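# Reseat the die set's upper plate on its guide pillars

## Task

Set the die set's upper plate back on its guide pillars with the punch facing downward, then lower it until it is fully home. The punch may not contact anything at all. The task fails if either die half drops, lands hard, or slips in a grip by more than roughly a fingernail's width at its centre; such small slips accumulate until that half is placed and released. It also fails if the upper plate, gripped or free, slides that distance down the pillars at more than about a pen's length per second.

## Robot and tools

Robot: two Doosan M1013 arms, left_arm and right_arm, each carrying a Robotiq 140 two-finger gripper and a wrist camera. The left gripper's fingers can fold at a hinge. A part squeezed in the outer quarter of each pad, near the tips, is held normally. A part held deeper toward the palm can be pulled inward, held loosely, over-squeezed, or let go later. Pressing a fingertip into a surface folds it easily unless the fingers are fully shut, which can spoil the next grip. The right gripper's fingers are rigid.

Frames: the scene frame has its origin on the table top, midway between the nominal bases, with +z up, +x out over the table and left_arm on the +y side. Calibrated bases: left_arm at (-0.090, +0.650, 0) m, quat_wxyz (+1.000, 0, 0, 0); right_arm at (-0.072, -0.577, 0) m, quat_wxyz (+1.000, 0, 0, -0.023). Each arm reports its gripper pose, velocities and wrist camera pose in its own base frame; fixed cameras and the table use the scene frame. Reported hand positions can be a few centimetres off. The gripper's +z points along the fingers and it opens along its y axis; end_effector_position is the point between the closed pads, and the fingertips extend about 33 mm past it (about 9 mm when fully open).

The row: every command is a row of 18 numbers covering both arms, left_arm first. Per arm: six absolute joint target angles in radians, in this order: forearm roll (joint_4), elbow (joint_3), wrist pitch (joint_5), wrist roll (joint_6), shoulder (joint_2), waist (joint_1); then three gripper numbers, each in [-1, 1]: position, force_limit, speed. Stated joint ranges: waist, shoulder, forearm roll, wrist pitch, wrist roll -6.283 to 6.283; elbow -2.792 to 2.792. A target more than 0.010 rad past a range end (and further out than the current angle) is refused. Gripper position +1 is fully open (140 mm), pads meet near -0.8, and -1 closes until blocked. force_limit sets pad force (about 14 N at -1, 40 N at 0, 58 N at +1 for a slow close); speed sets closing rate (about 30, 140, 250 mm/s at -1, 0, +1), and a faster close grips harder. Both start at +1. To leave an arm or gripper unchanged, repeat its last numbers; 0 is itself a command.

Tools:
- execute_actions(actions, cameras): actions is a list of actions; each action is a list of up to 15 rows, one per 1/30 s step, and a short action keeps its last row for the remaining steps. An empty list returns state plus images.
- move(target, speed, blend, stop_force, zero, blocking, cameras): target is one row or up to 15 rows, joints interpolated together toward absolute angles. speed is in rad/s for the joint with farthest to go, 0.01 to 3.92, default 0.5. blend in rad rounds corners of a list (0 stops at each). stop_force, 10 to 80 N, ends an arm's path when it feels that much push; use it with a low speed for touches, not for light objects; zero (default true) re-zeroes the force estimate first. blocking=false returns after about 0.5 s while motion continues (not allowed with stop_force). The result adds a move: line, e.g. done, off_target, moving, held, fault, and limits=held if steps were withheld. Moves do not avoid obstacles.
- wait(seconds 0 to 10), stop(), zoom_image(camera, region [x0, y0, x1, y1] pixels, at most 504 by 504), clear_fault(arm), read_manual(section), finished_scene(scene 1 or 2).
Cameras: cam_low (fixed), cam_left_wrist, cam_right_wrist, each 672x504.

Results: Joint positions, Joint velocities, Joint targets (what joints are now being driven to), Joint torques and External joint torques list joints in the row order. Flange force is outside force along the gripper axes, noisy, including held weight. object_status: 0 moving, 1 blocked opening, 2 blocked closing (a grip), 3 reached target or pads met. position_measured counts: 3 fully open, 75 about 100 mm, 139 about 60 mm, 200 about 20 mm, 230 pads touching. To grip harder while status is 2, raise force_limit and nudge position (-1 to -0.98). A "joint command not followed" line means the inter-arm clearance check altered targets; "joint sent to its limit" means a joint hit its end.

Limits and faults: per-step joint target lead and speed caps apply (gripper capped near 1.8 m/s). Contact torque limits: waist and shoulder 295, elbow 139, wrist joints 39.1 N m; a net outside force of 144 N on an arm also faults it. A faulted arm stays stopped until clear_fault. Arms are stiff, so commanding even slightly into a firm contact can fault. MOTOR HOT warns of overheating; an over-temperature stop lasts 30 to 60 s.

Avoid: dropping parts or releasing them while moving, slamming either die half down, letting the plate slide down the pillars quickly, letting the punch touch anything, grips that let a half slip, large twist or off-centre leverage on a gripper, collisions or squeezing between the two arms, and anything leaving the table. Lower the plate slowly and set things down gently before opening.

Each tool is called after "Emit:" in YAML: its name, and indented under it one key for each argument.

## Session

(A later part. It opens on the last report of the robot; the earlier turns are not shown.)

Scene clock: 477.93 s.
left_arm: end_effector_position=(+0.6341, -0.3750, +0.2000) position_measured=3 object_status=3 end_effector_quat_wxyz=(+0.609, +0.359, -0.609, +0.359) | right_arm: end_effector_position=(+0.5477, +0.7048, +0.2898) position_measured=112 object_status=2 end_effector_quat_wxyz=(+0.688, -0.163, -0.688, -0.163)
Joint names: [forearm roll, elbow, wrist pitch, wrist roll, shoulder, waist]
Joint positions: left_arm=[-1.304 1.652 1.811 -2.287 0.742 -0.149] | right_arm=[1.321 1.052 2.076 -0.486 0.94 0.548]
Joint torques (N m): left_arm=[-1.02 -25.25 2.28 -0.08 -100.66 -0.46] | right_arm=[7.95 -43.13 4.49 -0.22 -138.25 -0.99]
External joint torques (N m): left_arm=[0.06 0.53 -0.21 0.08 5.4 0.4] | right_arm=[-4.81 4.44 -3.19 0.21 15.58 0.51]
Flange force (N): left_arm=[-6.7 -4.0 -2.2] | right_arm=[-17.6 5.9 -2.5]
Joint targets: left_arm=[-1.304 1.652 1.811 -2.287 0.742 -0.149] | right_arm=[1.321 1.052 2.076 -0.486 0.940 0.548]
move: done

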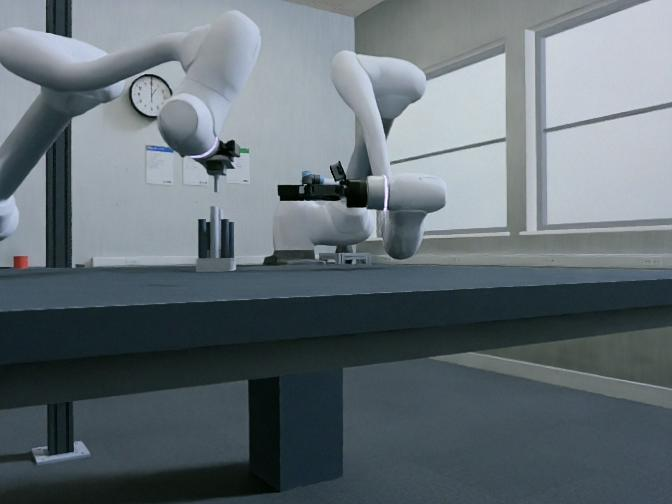

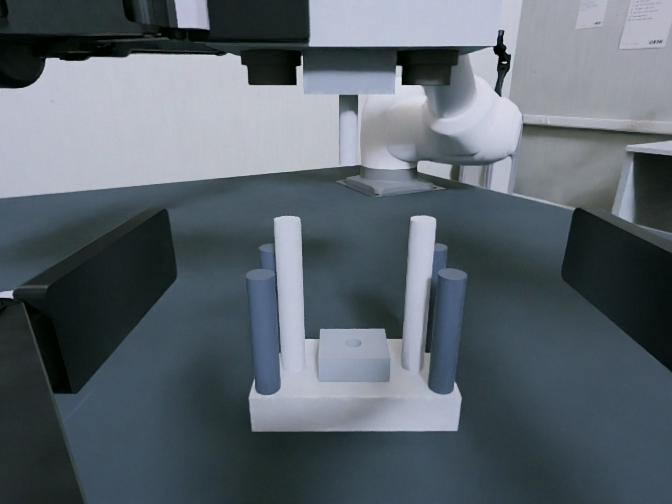

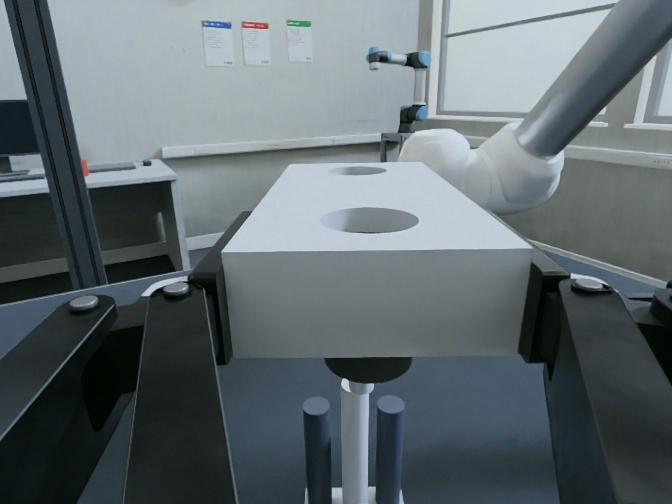

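Emit:
move:
  target: [-1.3036,1.6520,1.8113,-2.2865,0.7415,-0.1486,1,1,-1,1.2766,1.0833,2.0484,-0.5830,0.9983,0.5517,-1,1,0.5]
  speed: 0.04
  cameras: ["all"]

Emit:
zoom_image:
  camera: "cam_left_wrist"
  region: [190, 40, 526, 292]

Emit:
zoom_image:
  camera: "cam_right_wrist"
  region: [190, 120, 526, 372]

Emit:
zoom_image:
  camera: "cam_low"
  region: [160, 150, 280, 280]

Scene clock: 548.63 s.
left_arm: end_effector_position=(+0.6341, -0.3750, +0.2000) position_measured=3 object_status=3 end_effector_quat_wxyz=(+0.609, +0.359, -0.609, +0.359) | right_arm: end_effector_position=(+0.5437, +0.7070, +0.2150) position_measured=112 object_status=2 end_effector_quat_wxyz=(+0.688, -0.163, -0.688, -0.163)
Joint names: [forearm roll, elbow, wrist pitch, wrist roll, shoulder, waist]
Joint positions: left_arm=[-1.304 1.652 1.811 -2.287 0.741 -0.149] | right_arm=[1.277 1.083 2.048 -0.583 0.998 0.552]
Joint torques (N m): left_arm=[-1.04 -25.15 2.23 -0.07 -100.58 -0.62] | right_arm=[7.71 -41.37 5.17 -0.26 -139.78 -0.51]
External joint torques (N m): left_arm=[0.07 0.45 -0.18 0.07 5.41 0.39] | right_arm=[-4.56 3.96 -3.64 0.26 14.68 0.79]
Flange force (N): left_arm=[-6.6 -4.2 -2.3] | right_arm=[-17.2 5.1 -1.7]
Joint targets: left_arm=[-1.304 1.652 1.811 -2.287 0.742 -0.149] | right_arm=[1.277 1.083 2.048 -0.583 0.998 0.552]
move: done

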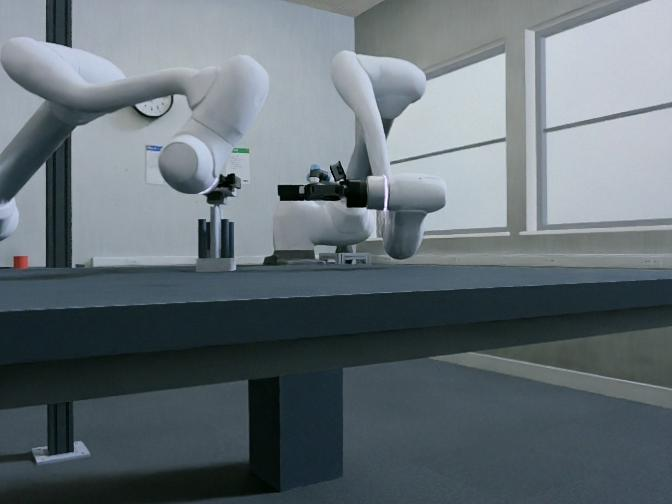

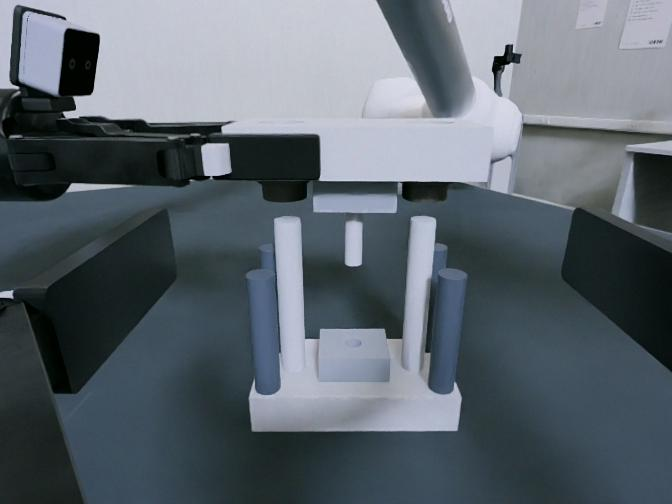

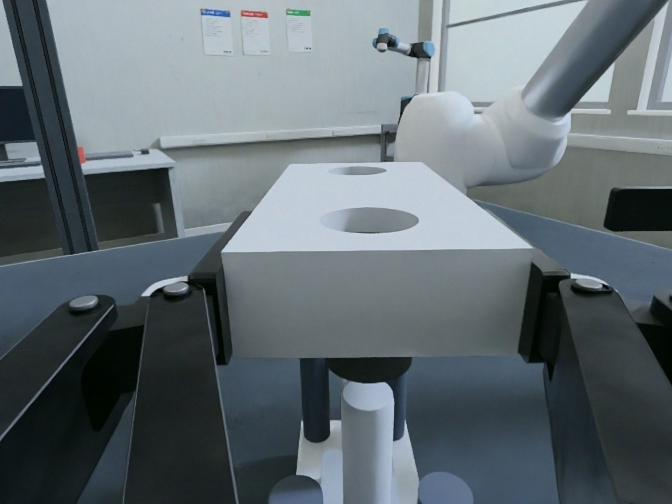

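Scaled by 1.500 from the camera's 672x504 image, which has a finer 960x720 frame.

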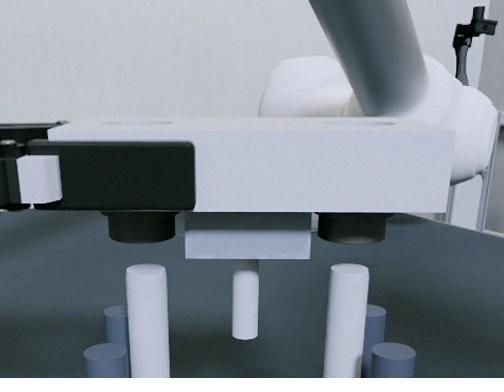

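Scaled by 1.500 from the camera's 672x504 image, which has a finer 960x720 frame.

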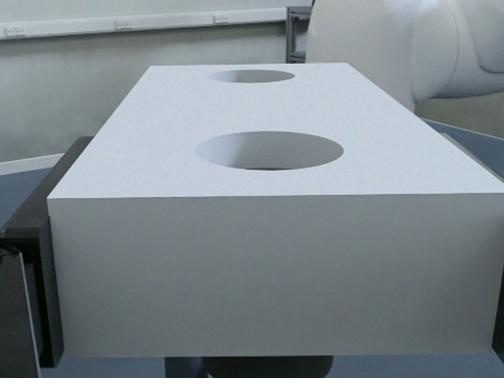

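Scaled by 3.877 from the camera's 672x504 image, which has a finer 960x720 frame.

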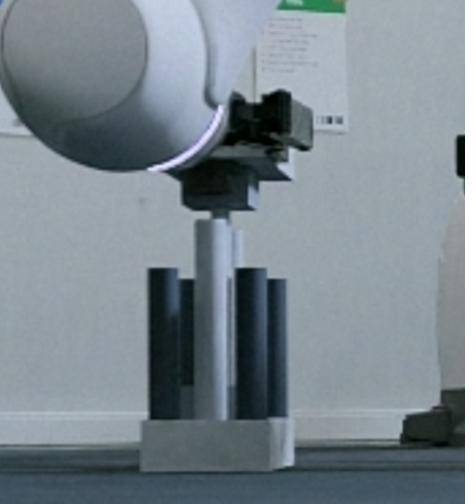

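Emit:
zoom_image:
  camera: "cam_low"
  region: [192, 165, 248, 221]

Emit:
zoom_image:
  camera: "cam_right_wrist"
  region: [252, 330, 484, 504]

Emit:
zoom_image:
  camera: "cam_left_wrist"
  region: [240, 140, 472, 314]

Scaled by 9.000 from the camera's 672x504 image, which has a finer 960x720 frame.

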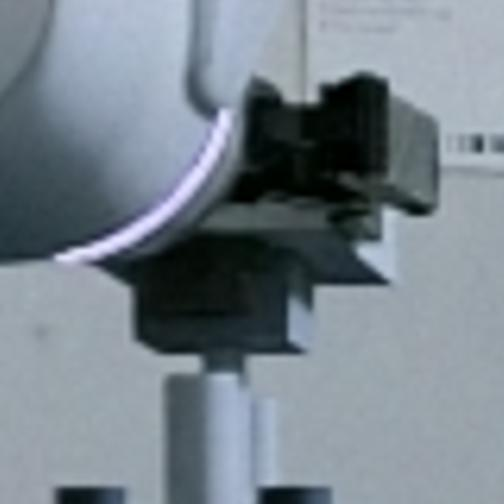

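Scaled by 2.172 from the camera's 672x504 image, which has a finer 960x720 frame.

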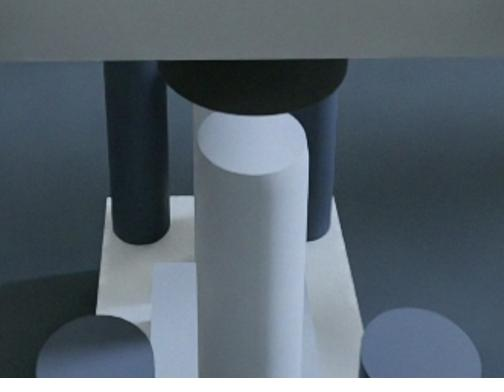

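Scaled by 2.172 from the camera's 672x504 image, which has a finer 960x720 frame.

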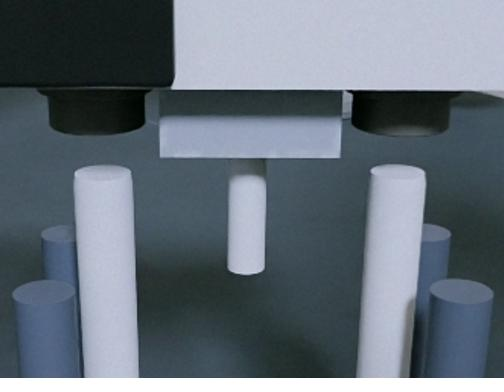

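Emit:
move:
  target: [-1.3036,1.6520,1.8113,-2.2865,0.7415,-0.1486,1,1,-1,1.2609,1.0879,2.0389,-0.6171,1.0258,0.5517,-1,1,0.5]
  speed: 0.02
  stop_force: 15
  cameras: ["all"]

Emit:
zoom_image:
  camera: "cam_left_wrist"
  region: [240, 140, 472, 314]

Scene clock: 639.40 s.
left_arm: end_effector_position=(+0.6341, -0.3750, +0.2000) position_measured=3 object_status=3 end_effector_quat_wxyz=(+0.609, +0.359, -0.609, +0.359) | right_arm: end_effector_position=(+0.5438, +0.7071, +0.1971) position_measured=112 object_status=2 end_effector_quat_wxyz=(+0.688, -0.162, -0.688, -0.163)
Joint names: [forearm roll, elbow, wrist pitch, wrist roll, shoulder, waist]
Joint positions: left_arm=[-1.304 1.652 1.811 -2.287 0.741 -0.149] | right_arm=[1.267 1.086 2.043 -0.604 1.015 0.552]
Joint torques (N m): left_arm=[-1.01 -25.28 2.26 -0.07 -100.71 -0.56] | right_arm=[0.76 -35.75 0.08 -0.4 -123.33 -4.44]
External joint torques (N m): left_arm=[0.04 0.51 -0.19 0.07 5.22 0.65] | right_arm=[2.42 -1.59 1.51 0.39 -3.23 4.4]
Flange force (N): left_arm=[-6.4 -3.8 -2.4] | right_arm=[5.4 5.7 2.2]
Joint targets: left_arm=[-1.304 1.652 1.811 -2.287 0.742 -0.149] | right_arm=[1.267 1.086 2.043 -0.604 1.015 0.552]
move: contact (right_arm); right_arm: the wrist roll is farthest, 0.013 rad from its target

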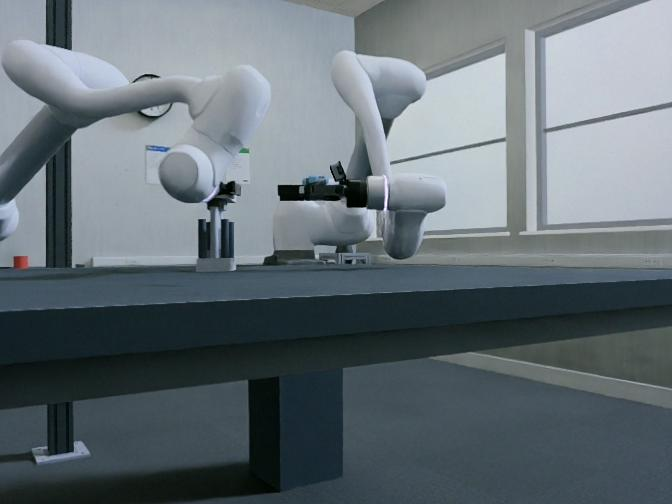

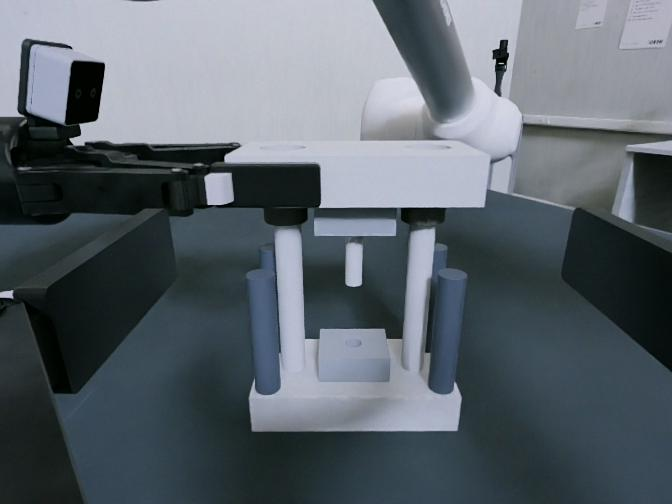

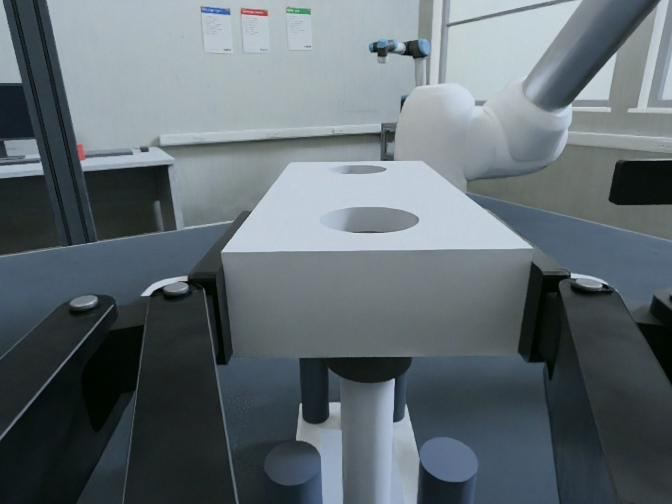

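Scaled by 2.172 from the camera's 672x504 image, which has a finer 960x720 frame.

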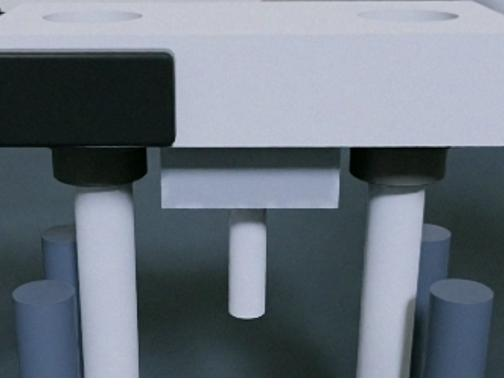

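Emit:
zoom_image:
  camera: "cam_right_wrist"
  region: [280, 340, 460, 475]

Emit:
zoom_image:
  camera: "cam_right_wrist"
  region: [290, 150, 440, 262]

Emit:
zoom_image:
  camera: "cam_low"
  region: [192, 175, 248, 231]

Scaled by 2.800 from the camera's 672x504 image, which has a finer 960x720 frame.

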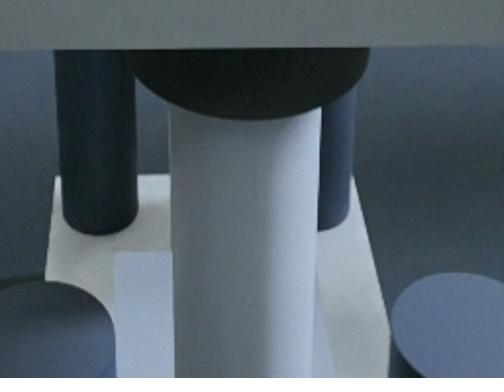

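Scaled by 3.360 from the camera's 672x504 image, which has a finer 960x720 frame.

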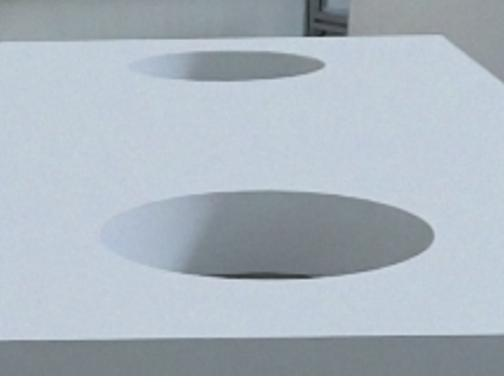

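Scaled by 9.000 from the camera's 672x504 image, which has a finer 960x720 frame.

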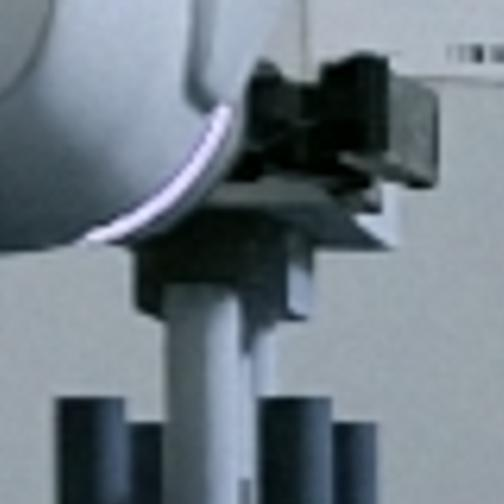

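Emit:
move:
  target: [-1.3036,1.6520,1.8113,-2.2865,0.7415,-0.1486,1,1,-1,1.2675,1.0882,2.0429,-0.6027,1.0118,0.5519,-1,1,0.5]
  speed: 0.02

Emit:
move:
  target: [-1.3036,1.6520,1.8113,-2.2865,0.7415,-0.1486,1,1,-1,1.2605,1.0900,2.0385,-0.6184,1.0248,0.5519,-1,1,0.5]
  speed: 0.012
  stop_force: 15
  cameras: ["all"]

Emit:
zoom_image:
  camera: "cam_left_wrist"
  region: [240, 140, 472, 314]

Emit:
zoom_image:
  camera: "cam_right_wrist"
  region: [280, 340, 460, 475]

Scene clock: 692.23 s.
left_arm: end_effector_position=(+0.6341, -0.3750, +0.2000) position_measured=3 object_status=3 end_effector_quat_wxyz=(+0.609, +0.359, -0.609, +0.359) | right_arm: end_effector_position=(+0.5430, +0.7068, +0.1990) position_measured=112 object_status=2 end_effector_quat_wxyz=(+0.688, -0.163, -0.688, -0.163)
Joint names: [forearm roll, elbow, wrist pitch, wrist roll, shoulder, waist]
Joint positions: left_arm=[-1.304 1.652 1.811 -2.287 0.741 -0.149] | right_arm=[1.267 1.088 2.043 -0.603 1.012 0.552]
Joint torques (N m): left_arm=[-1.03 -25.19 2.27 -0.04 -100.6 -0.31] | right_arm=[7.35 -41.03 5.29 -0.25 -140.73 -1.19]
External joint torques (N m): left_arm=[0.06 0.42 -0.21 0.04 5.14 0.23] | right_arm=[-4.23 4.1 -3.73 0.25 15.7 1.82]
Flange force (N): left_arm=[-6.3 -4.1 -2.0] | right_arm=[-18.2 6.6 -1.2]
Joint targets: left_arm=[-1.304 1.652 1.811 -2.287 0.742 -0.149] | right_arm=[1.268 1.088 2.043 -0.603 1.012 0.552]
move: done

Scene clock: 693.00 s.
left_arm: end_effector_position=(+0.6341, -0.3750, +0.2000) position_measured=3 object_status=3 end_effector_quat_wxyz=(+0.609, +0.359, -0.609, +0.359) | right_arm: end_effector_position=(+0.5430, +0.7068, +0.1972) position_measured=112 object_status=2 end_effector_quat_wxyz=(+0.688, -0.162, -0.688, -0.163)
Joint names: [forearm roll, elbow, wrist pitch, wrist roll, shoulder, waist]
Joint positions: left_arm=[-1.304 1.652 1.811 -2.287 0.741 -0.149] | right_arm=[1.267 1.088 2.042 -0.605 1.014 0.552]
Joint torques (N m): left_arm=[-1.07 -25.24 2.24 -0.04 -100.67 -0.67] | right_arm=[1.53 -35.92 0.31 -0.51 -124.39 -0.59]
External joint torques (N m): left_arm=[0.09 0.45 -0.18 0.04 5.15 0.45] | right_arm=[1.6 -1.16 1.28 0.51 -1.39 1.2]
Flange force (N): left_arm=[-6.3 -4.0 -2.2] | right_arm=[3.3 4.7 -1.2]
Joint targets: left_arm=[-1.304 1.652 1.811 -2.287 0.742 -0.149] | right_arm=[1.267 1.088 2.042 -0.605 1.014 0.552]
move: contact (right_arm); right_arm: the wrist roll is farthest, 0.013 rad from its target

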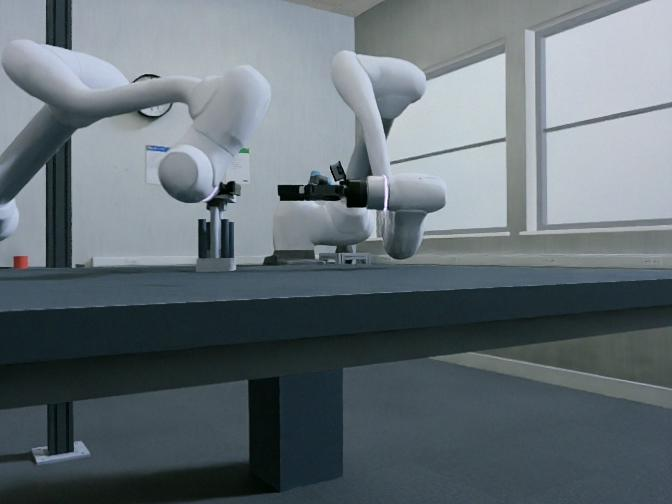

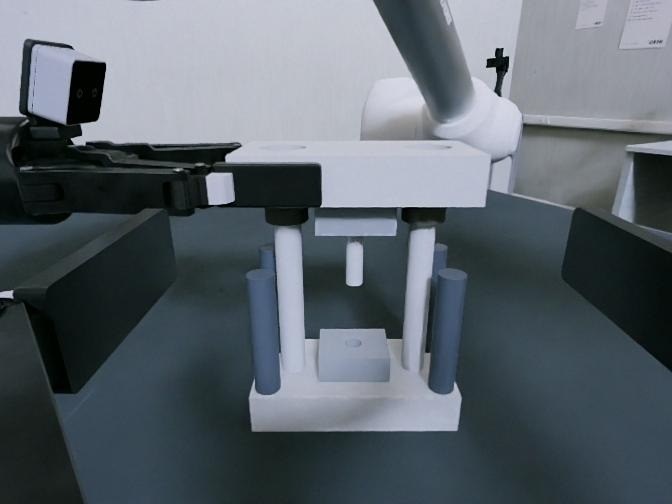

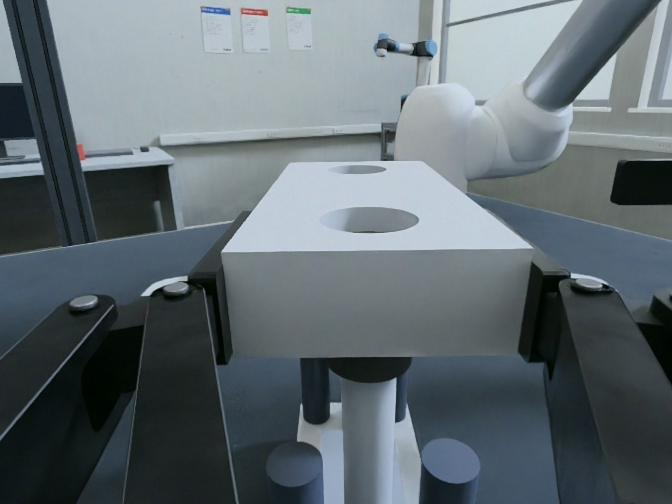

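Scaled by 2.172 from the camera's 672x504 image, which has a finer 960x720 frame.

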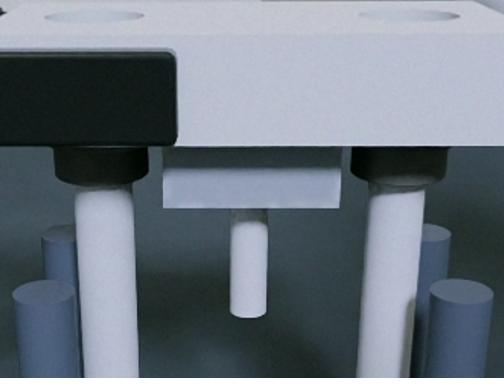

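Scaled by 2.800 from the camera's 672x504 image, which has a finer 960x720 frame.

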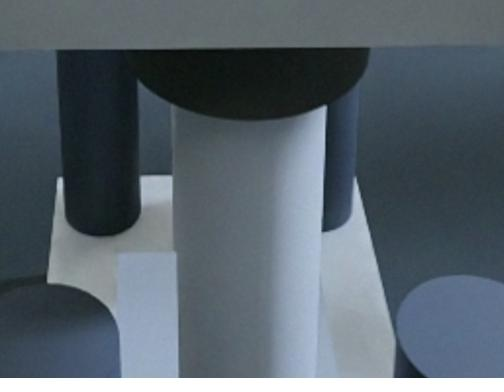

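Emit:
move:
  target:
    - [0,1.5694,1.3466,-3.394,0.2256,-0.30,1,1,-1,1.2675,1.0882,2.0429,-0.6027,1.0118,0.5519,-1,1,0.5]
    - [0,1.5694,1.3466,-3.394,0.2256,-0.7593,1,1,-1,1.2675,1.0882,2.0429,-0.6027,1.0118,0.5519,-1,1,0.5]
  speed: [0.6,0.4]
  cameras: ["cam_left_wrist","cam_low"]

Emit:
zoom_image:
  camera: "cam_left_wrist"
  region: [240, 20, 440, 170]

Scene clock: 784.30 s.
left_arm: end_effector_position=(+0.5197, -0.4456, +0.2999) position_measured=3 object_status=3 end_effector_quat_wxyz=(+0.000, -0.507, +0.862, +0.000) | right_arm: end_effector_position=(+0.5430, +0.7068, +0.1991) position_measured=112 object_status=2 end_effector_quat_wxyz=(+0.688, -0.163, -0.688, -0.163)
Joint names: [forearm roll, elbow, wrist pitch, wrist roll, shoulder, waist]
Joint positions: left_arm=[0 1.569 1.347 -3.394 0.226 -0.759] | right_arm=[1.268 1.088 2.043 -0.603 1.012 0.552]
Joint torques (N m): left_arm=[4.08 -42.44 0.13 -0.05 -68.96 -0.59] | right_arm=[7.59 -40.87 5.33 -0.31 -140.78 -0.96]
External joint torques (N m): left_arm=[0.09 1.3 -0.15 0.05 4.7 0.51] | right_arm=[-4.45 4.06 -3.76 0.31 16.13 0.81]
Flange force (N): left_arm=[0.2 -4.9 3.7] | right_arm=[-18.6 6.6 -2.5]
Joint targets: left_arm=[0.000 1.569 1.347 -3.394 0.226 -0.759] | right_arm=[1.268 1.088 2.043 -0.603 1.012 0.552]
move: done
Images, in order (width x height): cam_low 672x504, cam_left_wrist 672x504.

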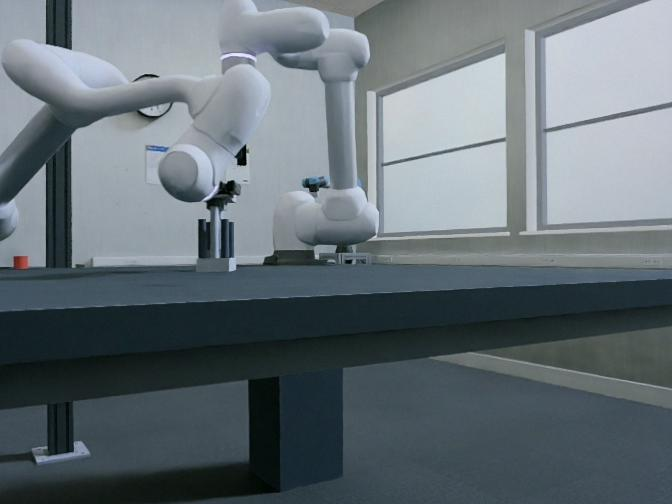

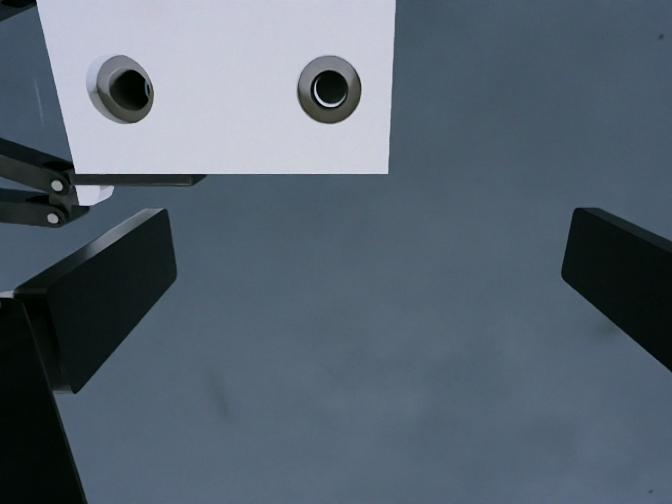

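Scaled by 2.520 from the camera's 672x504 image, which has a finer 960x720 frame.

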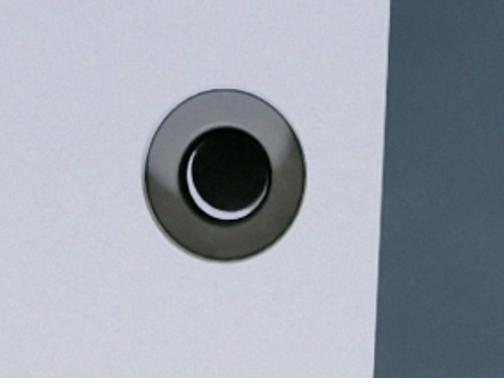

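Emit:
zoom_image:
  camera: "cam_left_wrist"
  region: [290, 48, 370, 130]

Emit:
zoom_image:
  camera: "cam_left_wrist"
  region: [80, 48, 160, 130]

Scaled by 6.146 from the camera's 672x504 image, which has a finer 960x720 frame.

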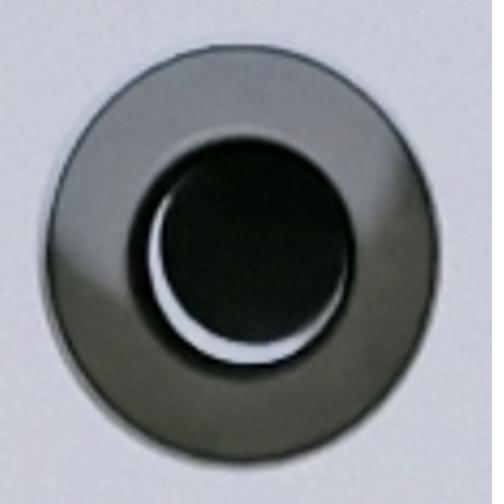

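Scaled by 6.146 from the camera's 672x504 image, which has a finer 960x720 frame.

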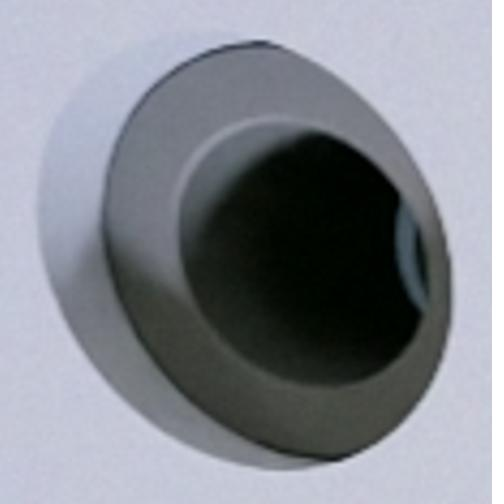

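Emit:
move:
  target: [0,1.3533,1.4015,-3.362,0.3868,-0.7266,1,1,-1,1.2675,1.0882,2.0429,-0.6027,1.0118,0.5519,-1,1,0.5]
  speed: 0.3
  cameras: ["cam_left_wrist"]

Emit:
zoom_image:
  camera: "cam_left_wrist"
  region: [290, 48, 370, 130]

Scene clock: 834.53 s.
left_arm: end_effector_position=(+0.6096, -0.4956, +0.2999) position_measured=3 object_status=3 end_effector_quat_wxyz=(+0.000, -0.508, +0.862, +0.000) | right_arm: end_effector_position=(+0.5430, +0.7068, +0.1991) position_measured=112 object_status=2 end_effector_quat_wxyz=(+0.688, -0.163, -0.688, -0.163)
Joint names: [forearm roll, elbow, wrist pitch, wrist roll, shoulder, waist]
Joint positions: left_arm=[0 1.353 1.402 -3.362 0.387 -0.727] | right_arm=[1.268 1.088 2.043 -0.603 1.012 0.552]
Joint torques (N m): left_arm=[4.13 -42.99 0.11 -0.07 -86.29 -0.47] | right_arm=[7.56 -40.97 5.43 -0.29 -140.69 -0.69]
External joint torques (N m): left_arm=[0.1 1.37 -0.13 0.07 5.47 0.57] | right_arm=[-4.41 3.67 -3.85 0.29 14.47 1.44]
Flange force (N): left_arm=[0.2 -5.7 3.7] | right_arm=[-17.1 5.8 -1.2]
Joint targets: left_arm=[0.000 1.353 1.401 -3.362 0.387 -0.727] | right_arm=[1.268 1.088 2.043 -0.603 1.012 0.552]
move: done
Images, in order (width x height): cam_left_wrist 672x504.

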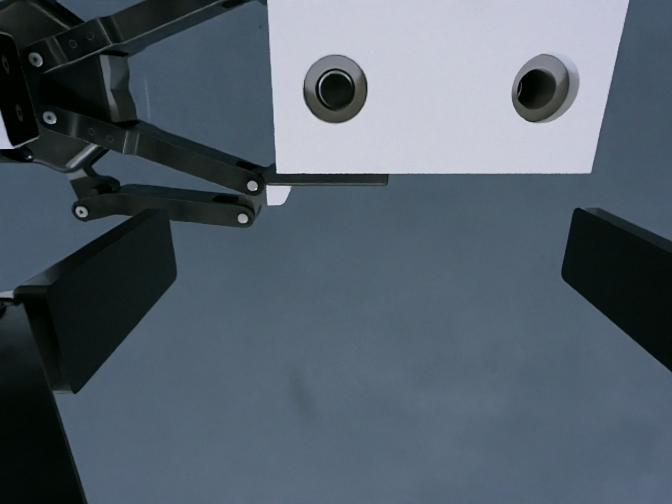

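Scaled by 6.146 from the camera's 672x504 image, which has a finer 960x720 frame.

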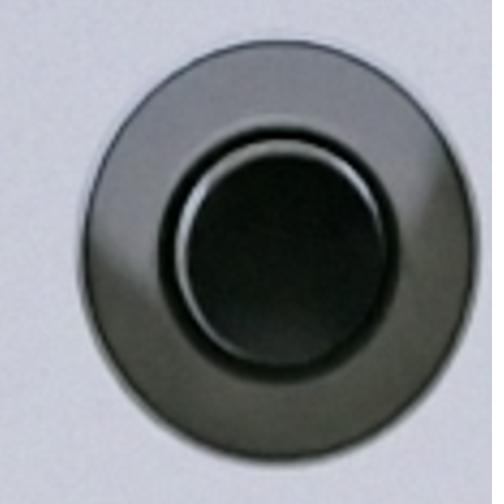

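Emit:
move:
  target: [0,1.3533,1.4015,-3.362,0.3868,-0.7266,1,1,-1,1.26624,1.08390,2.04655,-0.60148,1.01414,0.55242,-1,1,0.5]
  speed: 0.03

Emit:
move:
  target: [0,1.3533,1.4015,-3.362,0.3868,-0.7266,1,1,-1,1.25902,1.08570,2.04210,-0.61734,1.02694,0.55242,-1,1,0.5]
  speed: 0.012
  stop_force: 15
  cameras: ["cam_left_wrist"]

Emit:
zoom_image:
  camera: "cam_left_wrist"
  region: [290, 48, 370, 130]

Scene clock: 870.23 s.
left_arm: end_effector_position=(+0.6096, -0.4956, +0.3000) position_measured=3 object_status=3 end_effector_quat_wxyz=(+0.000, -0.508, +0.862, +0.000) | right_arm: end_effector_position=(+0.5432, +0.7067, +0.1988) position_measured=112 object_status=2 end_effector_quat_wxyz=(+0.689, -0.161, -0.688, -0.161)
Joint names: [forearm roll, elbow, wrist pitch, wrist roll, shoulder, waist]
Joint positions: left_arm=[0 1.353 1.402 -3.362 0.387 -0.727] | right_arm=[1.266 1.084 2.047 -0.601 1.014 0.552]
Joint torques (N m): left_arm=[4.1 -42.85 0.09 -0.06 -86.09 -0.45] | right_arm=[7.61 -41.15 5.29 -0.3 -140.13 -1.27]
External joint torques (N m): left_arm=[0.13 1.18 -0.11 0.06 5.15 0.31] | right_arm=[-4.46 4.03 -3.72 0.3 14.32 1.78]
Flange force (N): left_arm=[0.5 -5.6 3.3] | right_arm=[-17.0 4.7 -0.3]
Joint targets: left_arm=[0.000 1.353 1.401 -3.362 0.387 -0.727] | right_arm=[1.266 1.084 2.047 -0.601 1.014 0.552]
move: done

Scene clock: 871.57 s.
left_arm: end_effector_position=(+0.6096, -0.4956, +0.3000) position_measured=3 object_status=3 end_effector_quat_wxyz=(+0.000, -0.508, +0.862, +0.000) | right_arm: end_effector_position=(+0.5432, +0.7067, +0.1973) position_measured=112 object_status=2 end_effector_quat_wxyz=(+0.689, -0.161, -0.688, -0.161)
Joint names: [forearm roll, elbow, wrist pitch, wrist roll, shoulder, waist]
Joint positions: left_arm=[0 1.353 1.402 -3.362 0.387 -0.727] | right_arm=[1.266 1.084 2.046 -0.603 1.016 0.553]
Joint torques (N m): left_arm=[4.11 -42.85 0.09 -0.04 -86.18 -0.52] | right_arm=[7.52 -41 5.39 -0.27 -141 -1.06]
External joint torques (N m): left_arm=[0.11 1.21 -0.11 0.04 5.32 0.25] | right_arm=[-4.37 4.19 -3.82 0.27 16.09 0.64]
Flange force (N): left_arm=[0.7 -5.8 3.4] | right_arm=[-18.6 6.1 -2.3]
Joint targets: left_arm=[0.000 1.353 1.401 -3.362 0.387 -0.727] | right_arm=[1.266 1.084 2.046 -0.603 1.016 0.552]
move: contact (right_arm); right_arm: the wrist roll is farthest, 0.014 rad from its target
Images, in order (width x height): cam_left_wrist 672x504.

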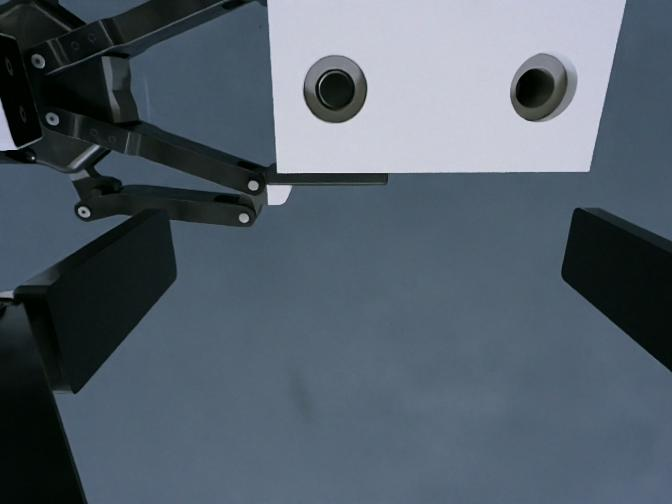

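Scaled by 6.146 from the camera's 672x504 image, which has a finer 960x720 frame.

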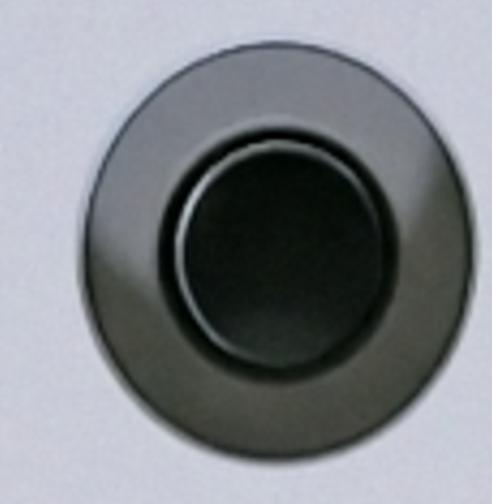

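Emit:
move:
  target: [0,1.3533,1.4015,-3.362,0.3868,-0.7266,1,1,-1,1.25902,1.08570,2.04210,-0.61734,1.02694,0.55242,-1,1,0.5]
  speed: 0.012
  stop_force: 22
  cameras: ["cam_left_wrist"]

Emit:
zoom_image:
  camera: "cam_left_wrist"
  region: [290, 48, 370, 130]

Scene clock: 881.73 s.
left_arm: end_effector_position=(+0.6096, -0.4956, +0.3000) position_measured=3 object_status=3 end_effector_quat_wxyz=(+0.000, -0.508, +0.862, +0.000) | right_arm: end_effector_position=(+0.5432, +0.7067, +0.1850) position_measured=112 object_status=2 end_effector_quat_wxyz=(+0.689, -0.161, -0.688, -0.161)
Joint names: [forearm roll, elbow, wrist pitch, wrist roll, shoulder, waist]
Joint positions: left_arm=[0 1.353 1.401 -3.362 0.387 -0.727] | right_arm=[1.259 1.086 2.042 -0.617 1.027 0.552]
Joint torques (N m): left_arm=[4.11 -42.96 0.12 -0.05 -86.12 -0.36] | right_arm=[5.92 -39.18 4.79 -0.19 -137.59 -1.76]
External joint torques (N m): left_arm=[0.08 1.54 -0.15 0.05 5.97 0] | right_arm=[-2.76 2.43 -3.19 0.19 11.67 1.65]
Flange force (N): left_arm=[1.0 -6.0 4.1] | right_arm=[-13.4 7.0 -1.2]
Joint targets: left_arm=[0.000 1.353 1.401 -3.362 0.387 -0.727] | right_arm=[1.259 1.086 2.042 -0.617 1.027 0.552]
move: done
Images, in order (width x height): cam_left_wrist 672x504.

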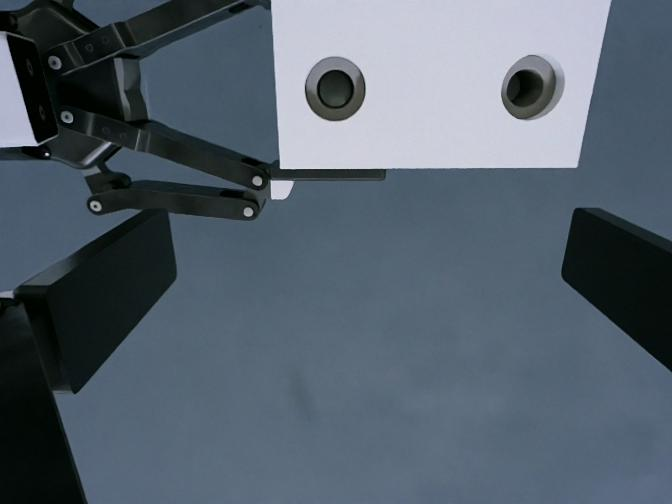

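Scaled by 6.146 from the camera's 672x504 image, which has a finer 960x720 frame.

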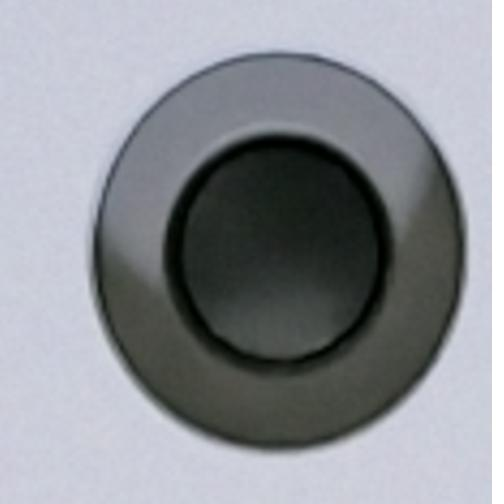

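Emit:
move:
  target:
    - [0,1.3533,1.4015,-3.362,0.3868,-0.7266,1,1,-1,1.24916,1.08717,2.03568,-0.63925,1.04611,0.55242,-1,1,0.5]
    - [0,1.3533,1.4015,-3.362,0.3868,-0.7266,1,1,-1,1.23978,1.08733,2.02930,-0.66016,1.06587,0.55242,-1,1,0.5]
  speed: 0.012
  blend: 0.003
  stop_force: 22
  cameras: ["cam_left_wrist","cam_low","cam_right_wrist"]

Emit:
zoom_image:
  camera: "cam_low"
  region: [160, 170, 280, 280]

Scene clock: 903.40 s.
left_arm: end_effector_position=(+0.6096, -0.4956, +0.3000) position_measured=3 object_status=3 end_effector_quat_wxyz=(+0.000, -0.508, +0.862, +0.000) | right_arm: end_effector_position=(+0.5432, +0.7067, +0.1454) position_measured=112 object_status=2 end_effector_quat_wxyz=(+0.689, -0.161, -0.688, -0.161)
Joint names: [forearm roll, elbow, wrist pitch, wrist roll, shoulder, waist]
Joint positions: left_arm=[0 1.353 1.401 -3.362 0.387 -0.727] | right_arm=[1.24 1.087 2.03 -0.66 1.066 0.552]
Joint torques (N m): left_arm=[4.12 -42.9 0.13 -0.06 -86.18 -0.56] | right_arm=[-0.41 -30.32 0.12 -1.03 -115.42 -0.09]
External joint torques (N m): left_arm=[0.09 1.4 -0.15 0.06 5.8 0.21] | right_arm=[3.55 -5.89 1.59 1.03 -12.44 0.62]
Flange force (N): left_arm=[0.7 -6.1 3.9] | right_arm=[15.5 6.5 -1.3]
Joint targets: left_arm=[0.000 1.353 1.401 -3.362 0.387 -0.727] | right_arm=[1.240 1.087 2.030 -0.660 1.066 0.552]
move: contact (right_arm); path passed 1 of 2 targets

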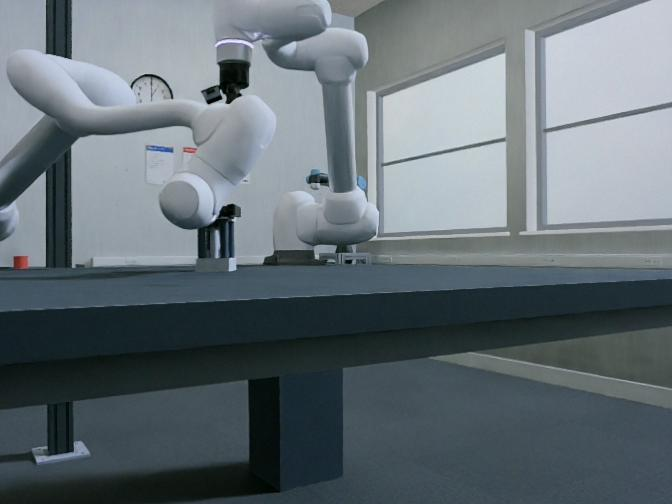

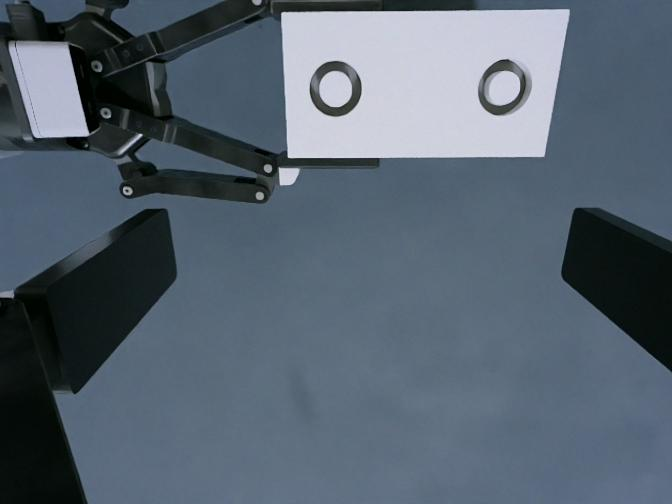

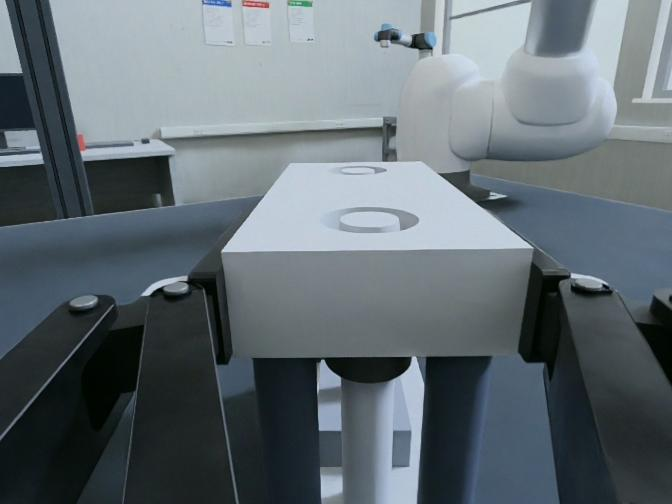

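Scaled by 4.200 from the camera's 672x504 image, which has a finer 960x720 frame.

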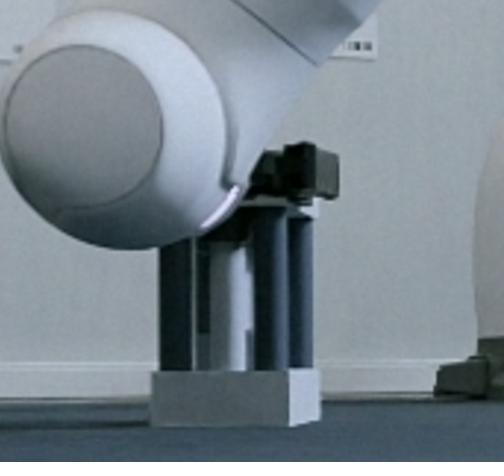

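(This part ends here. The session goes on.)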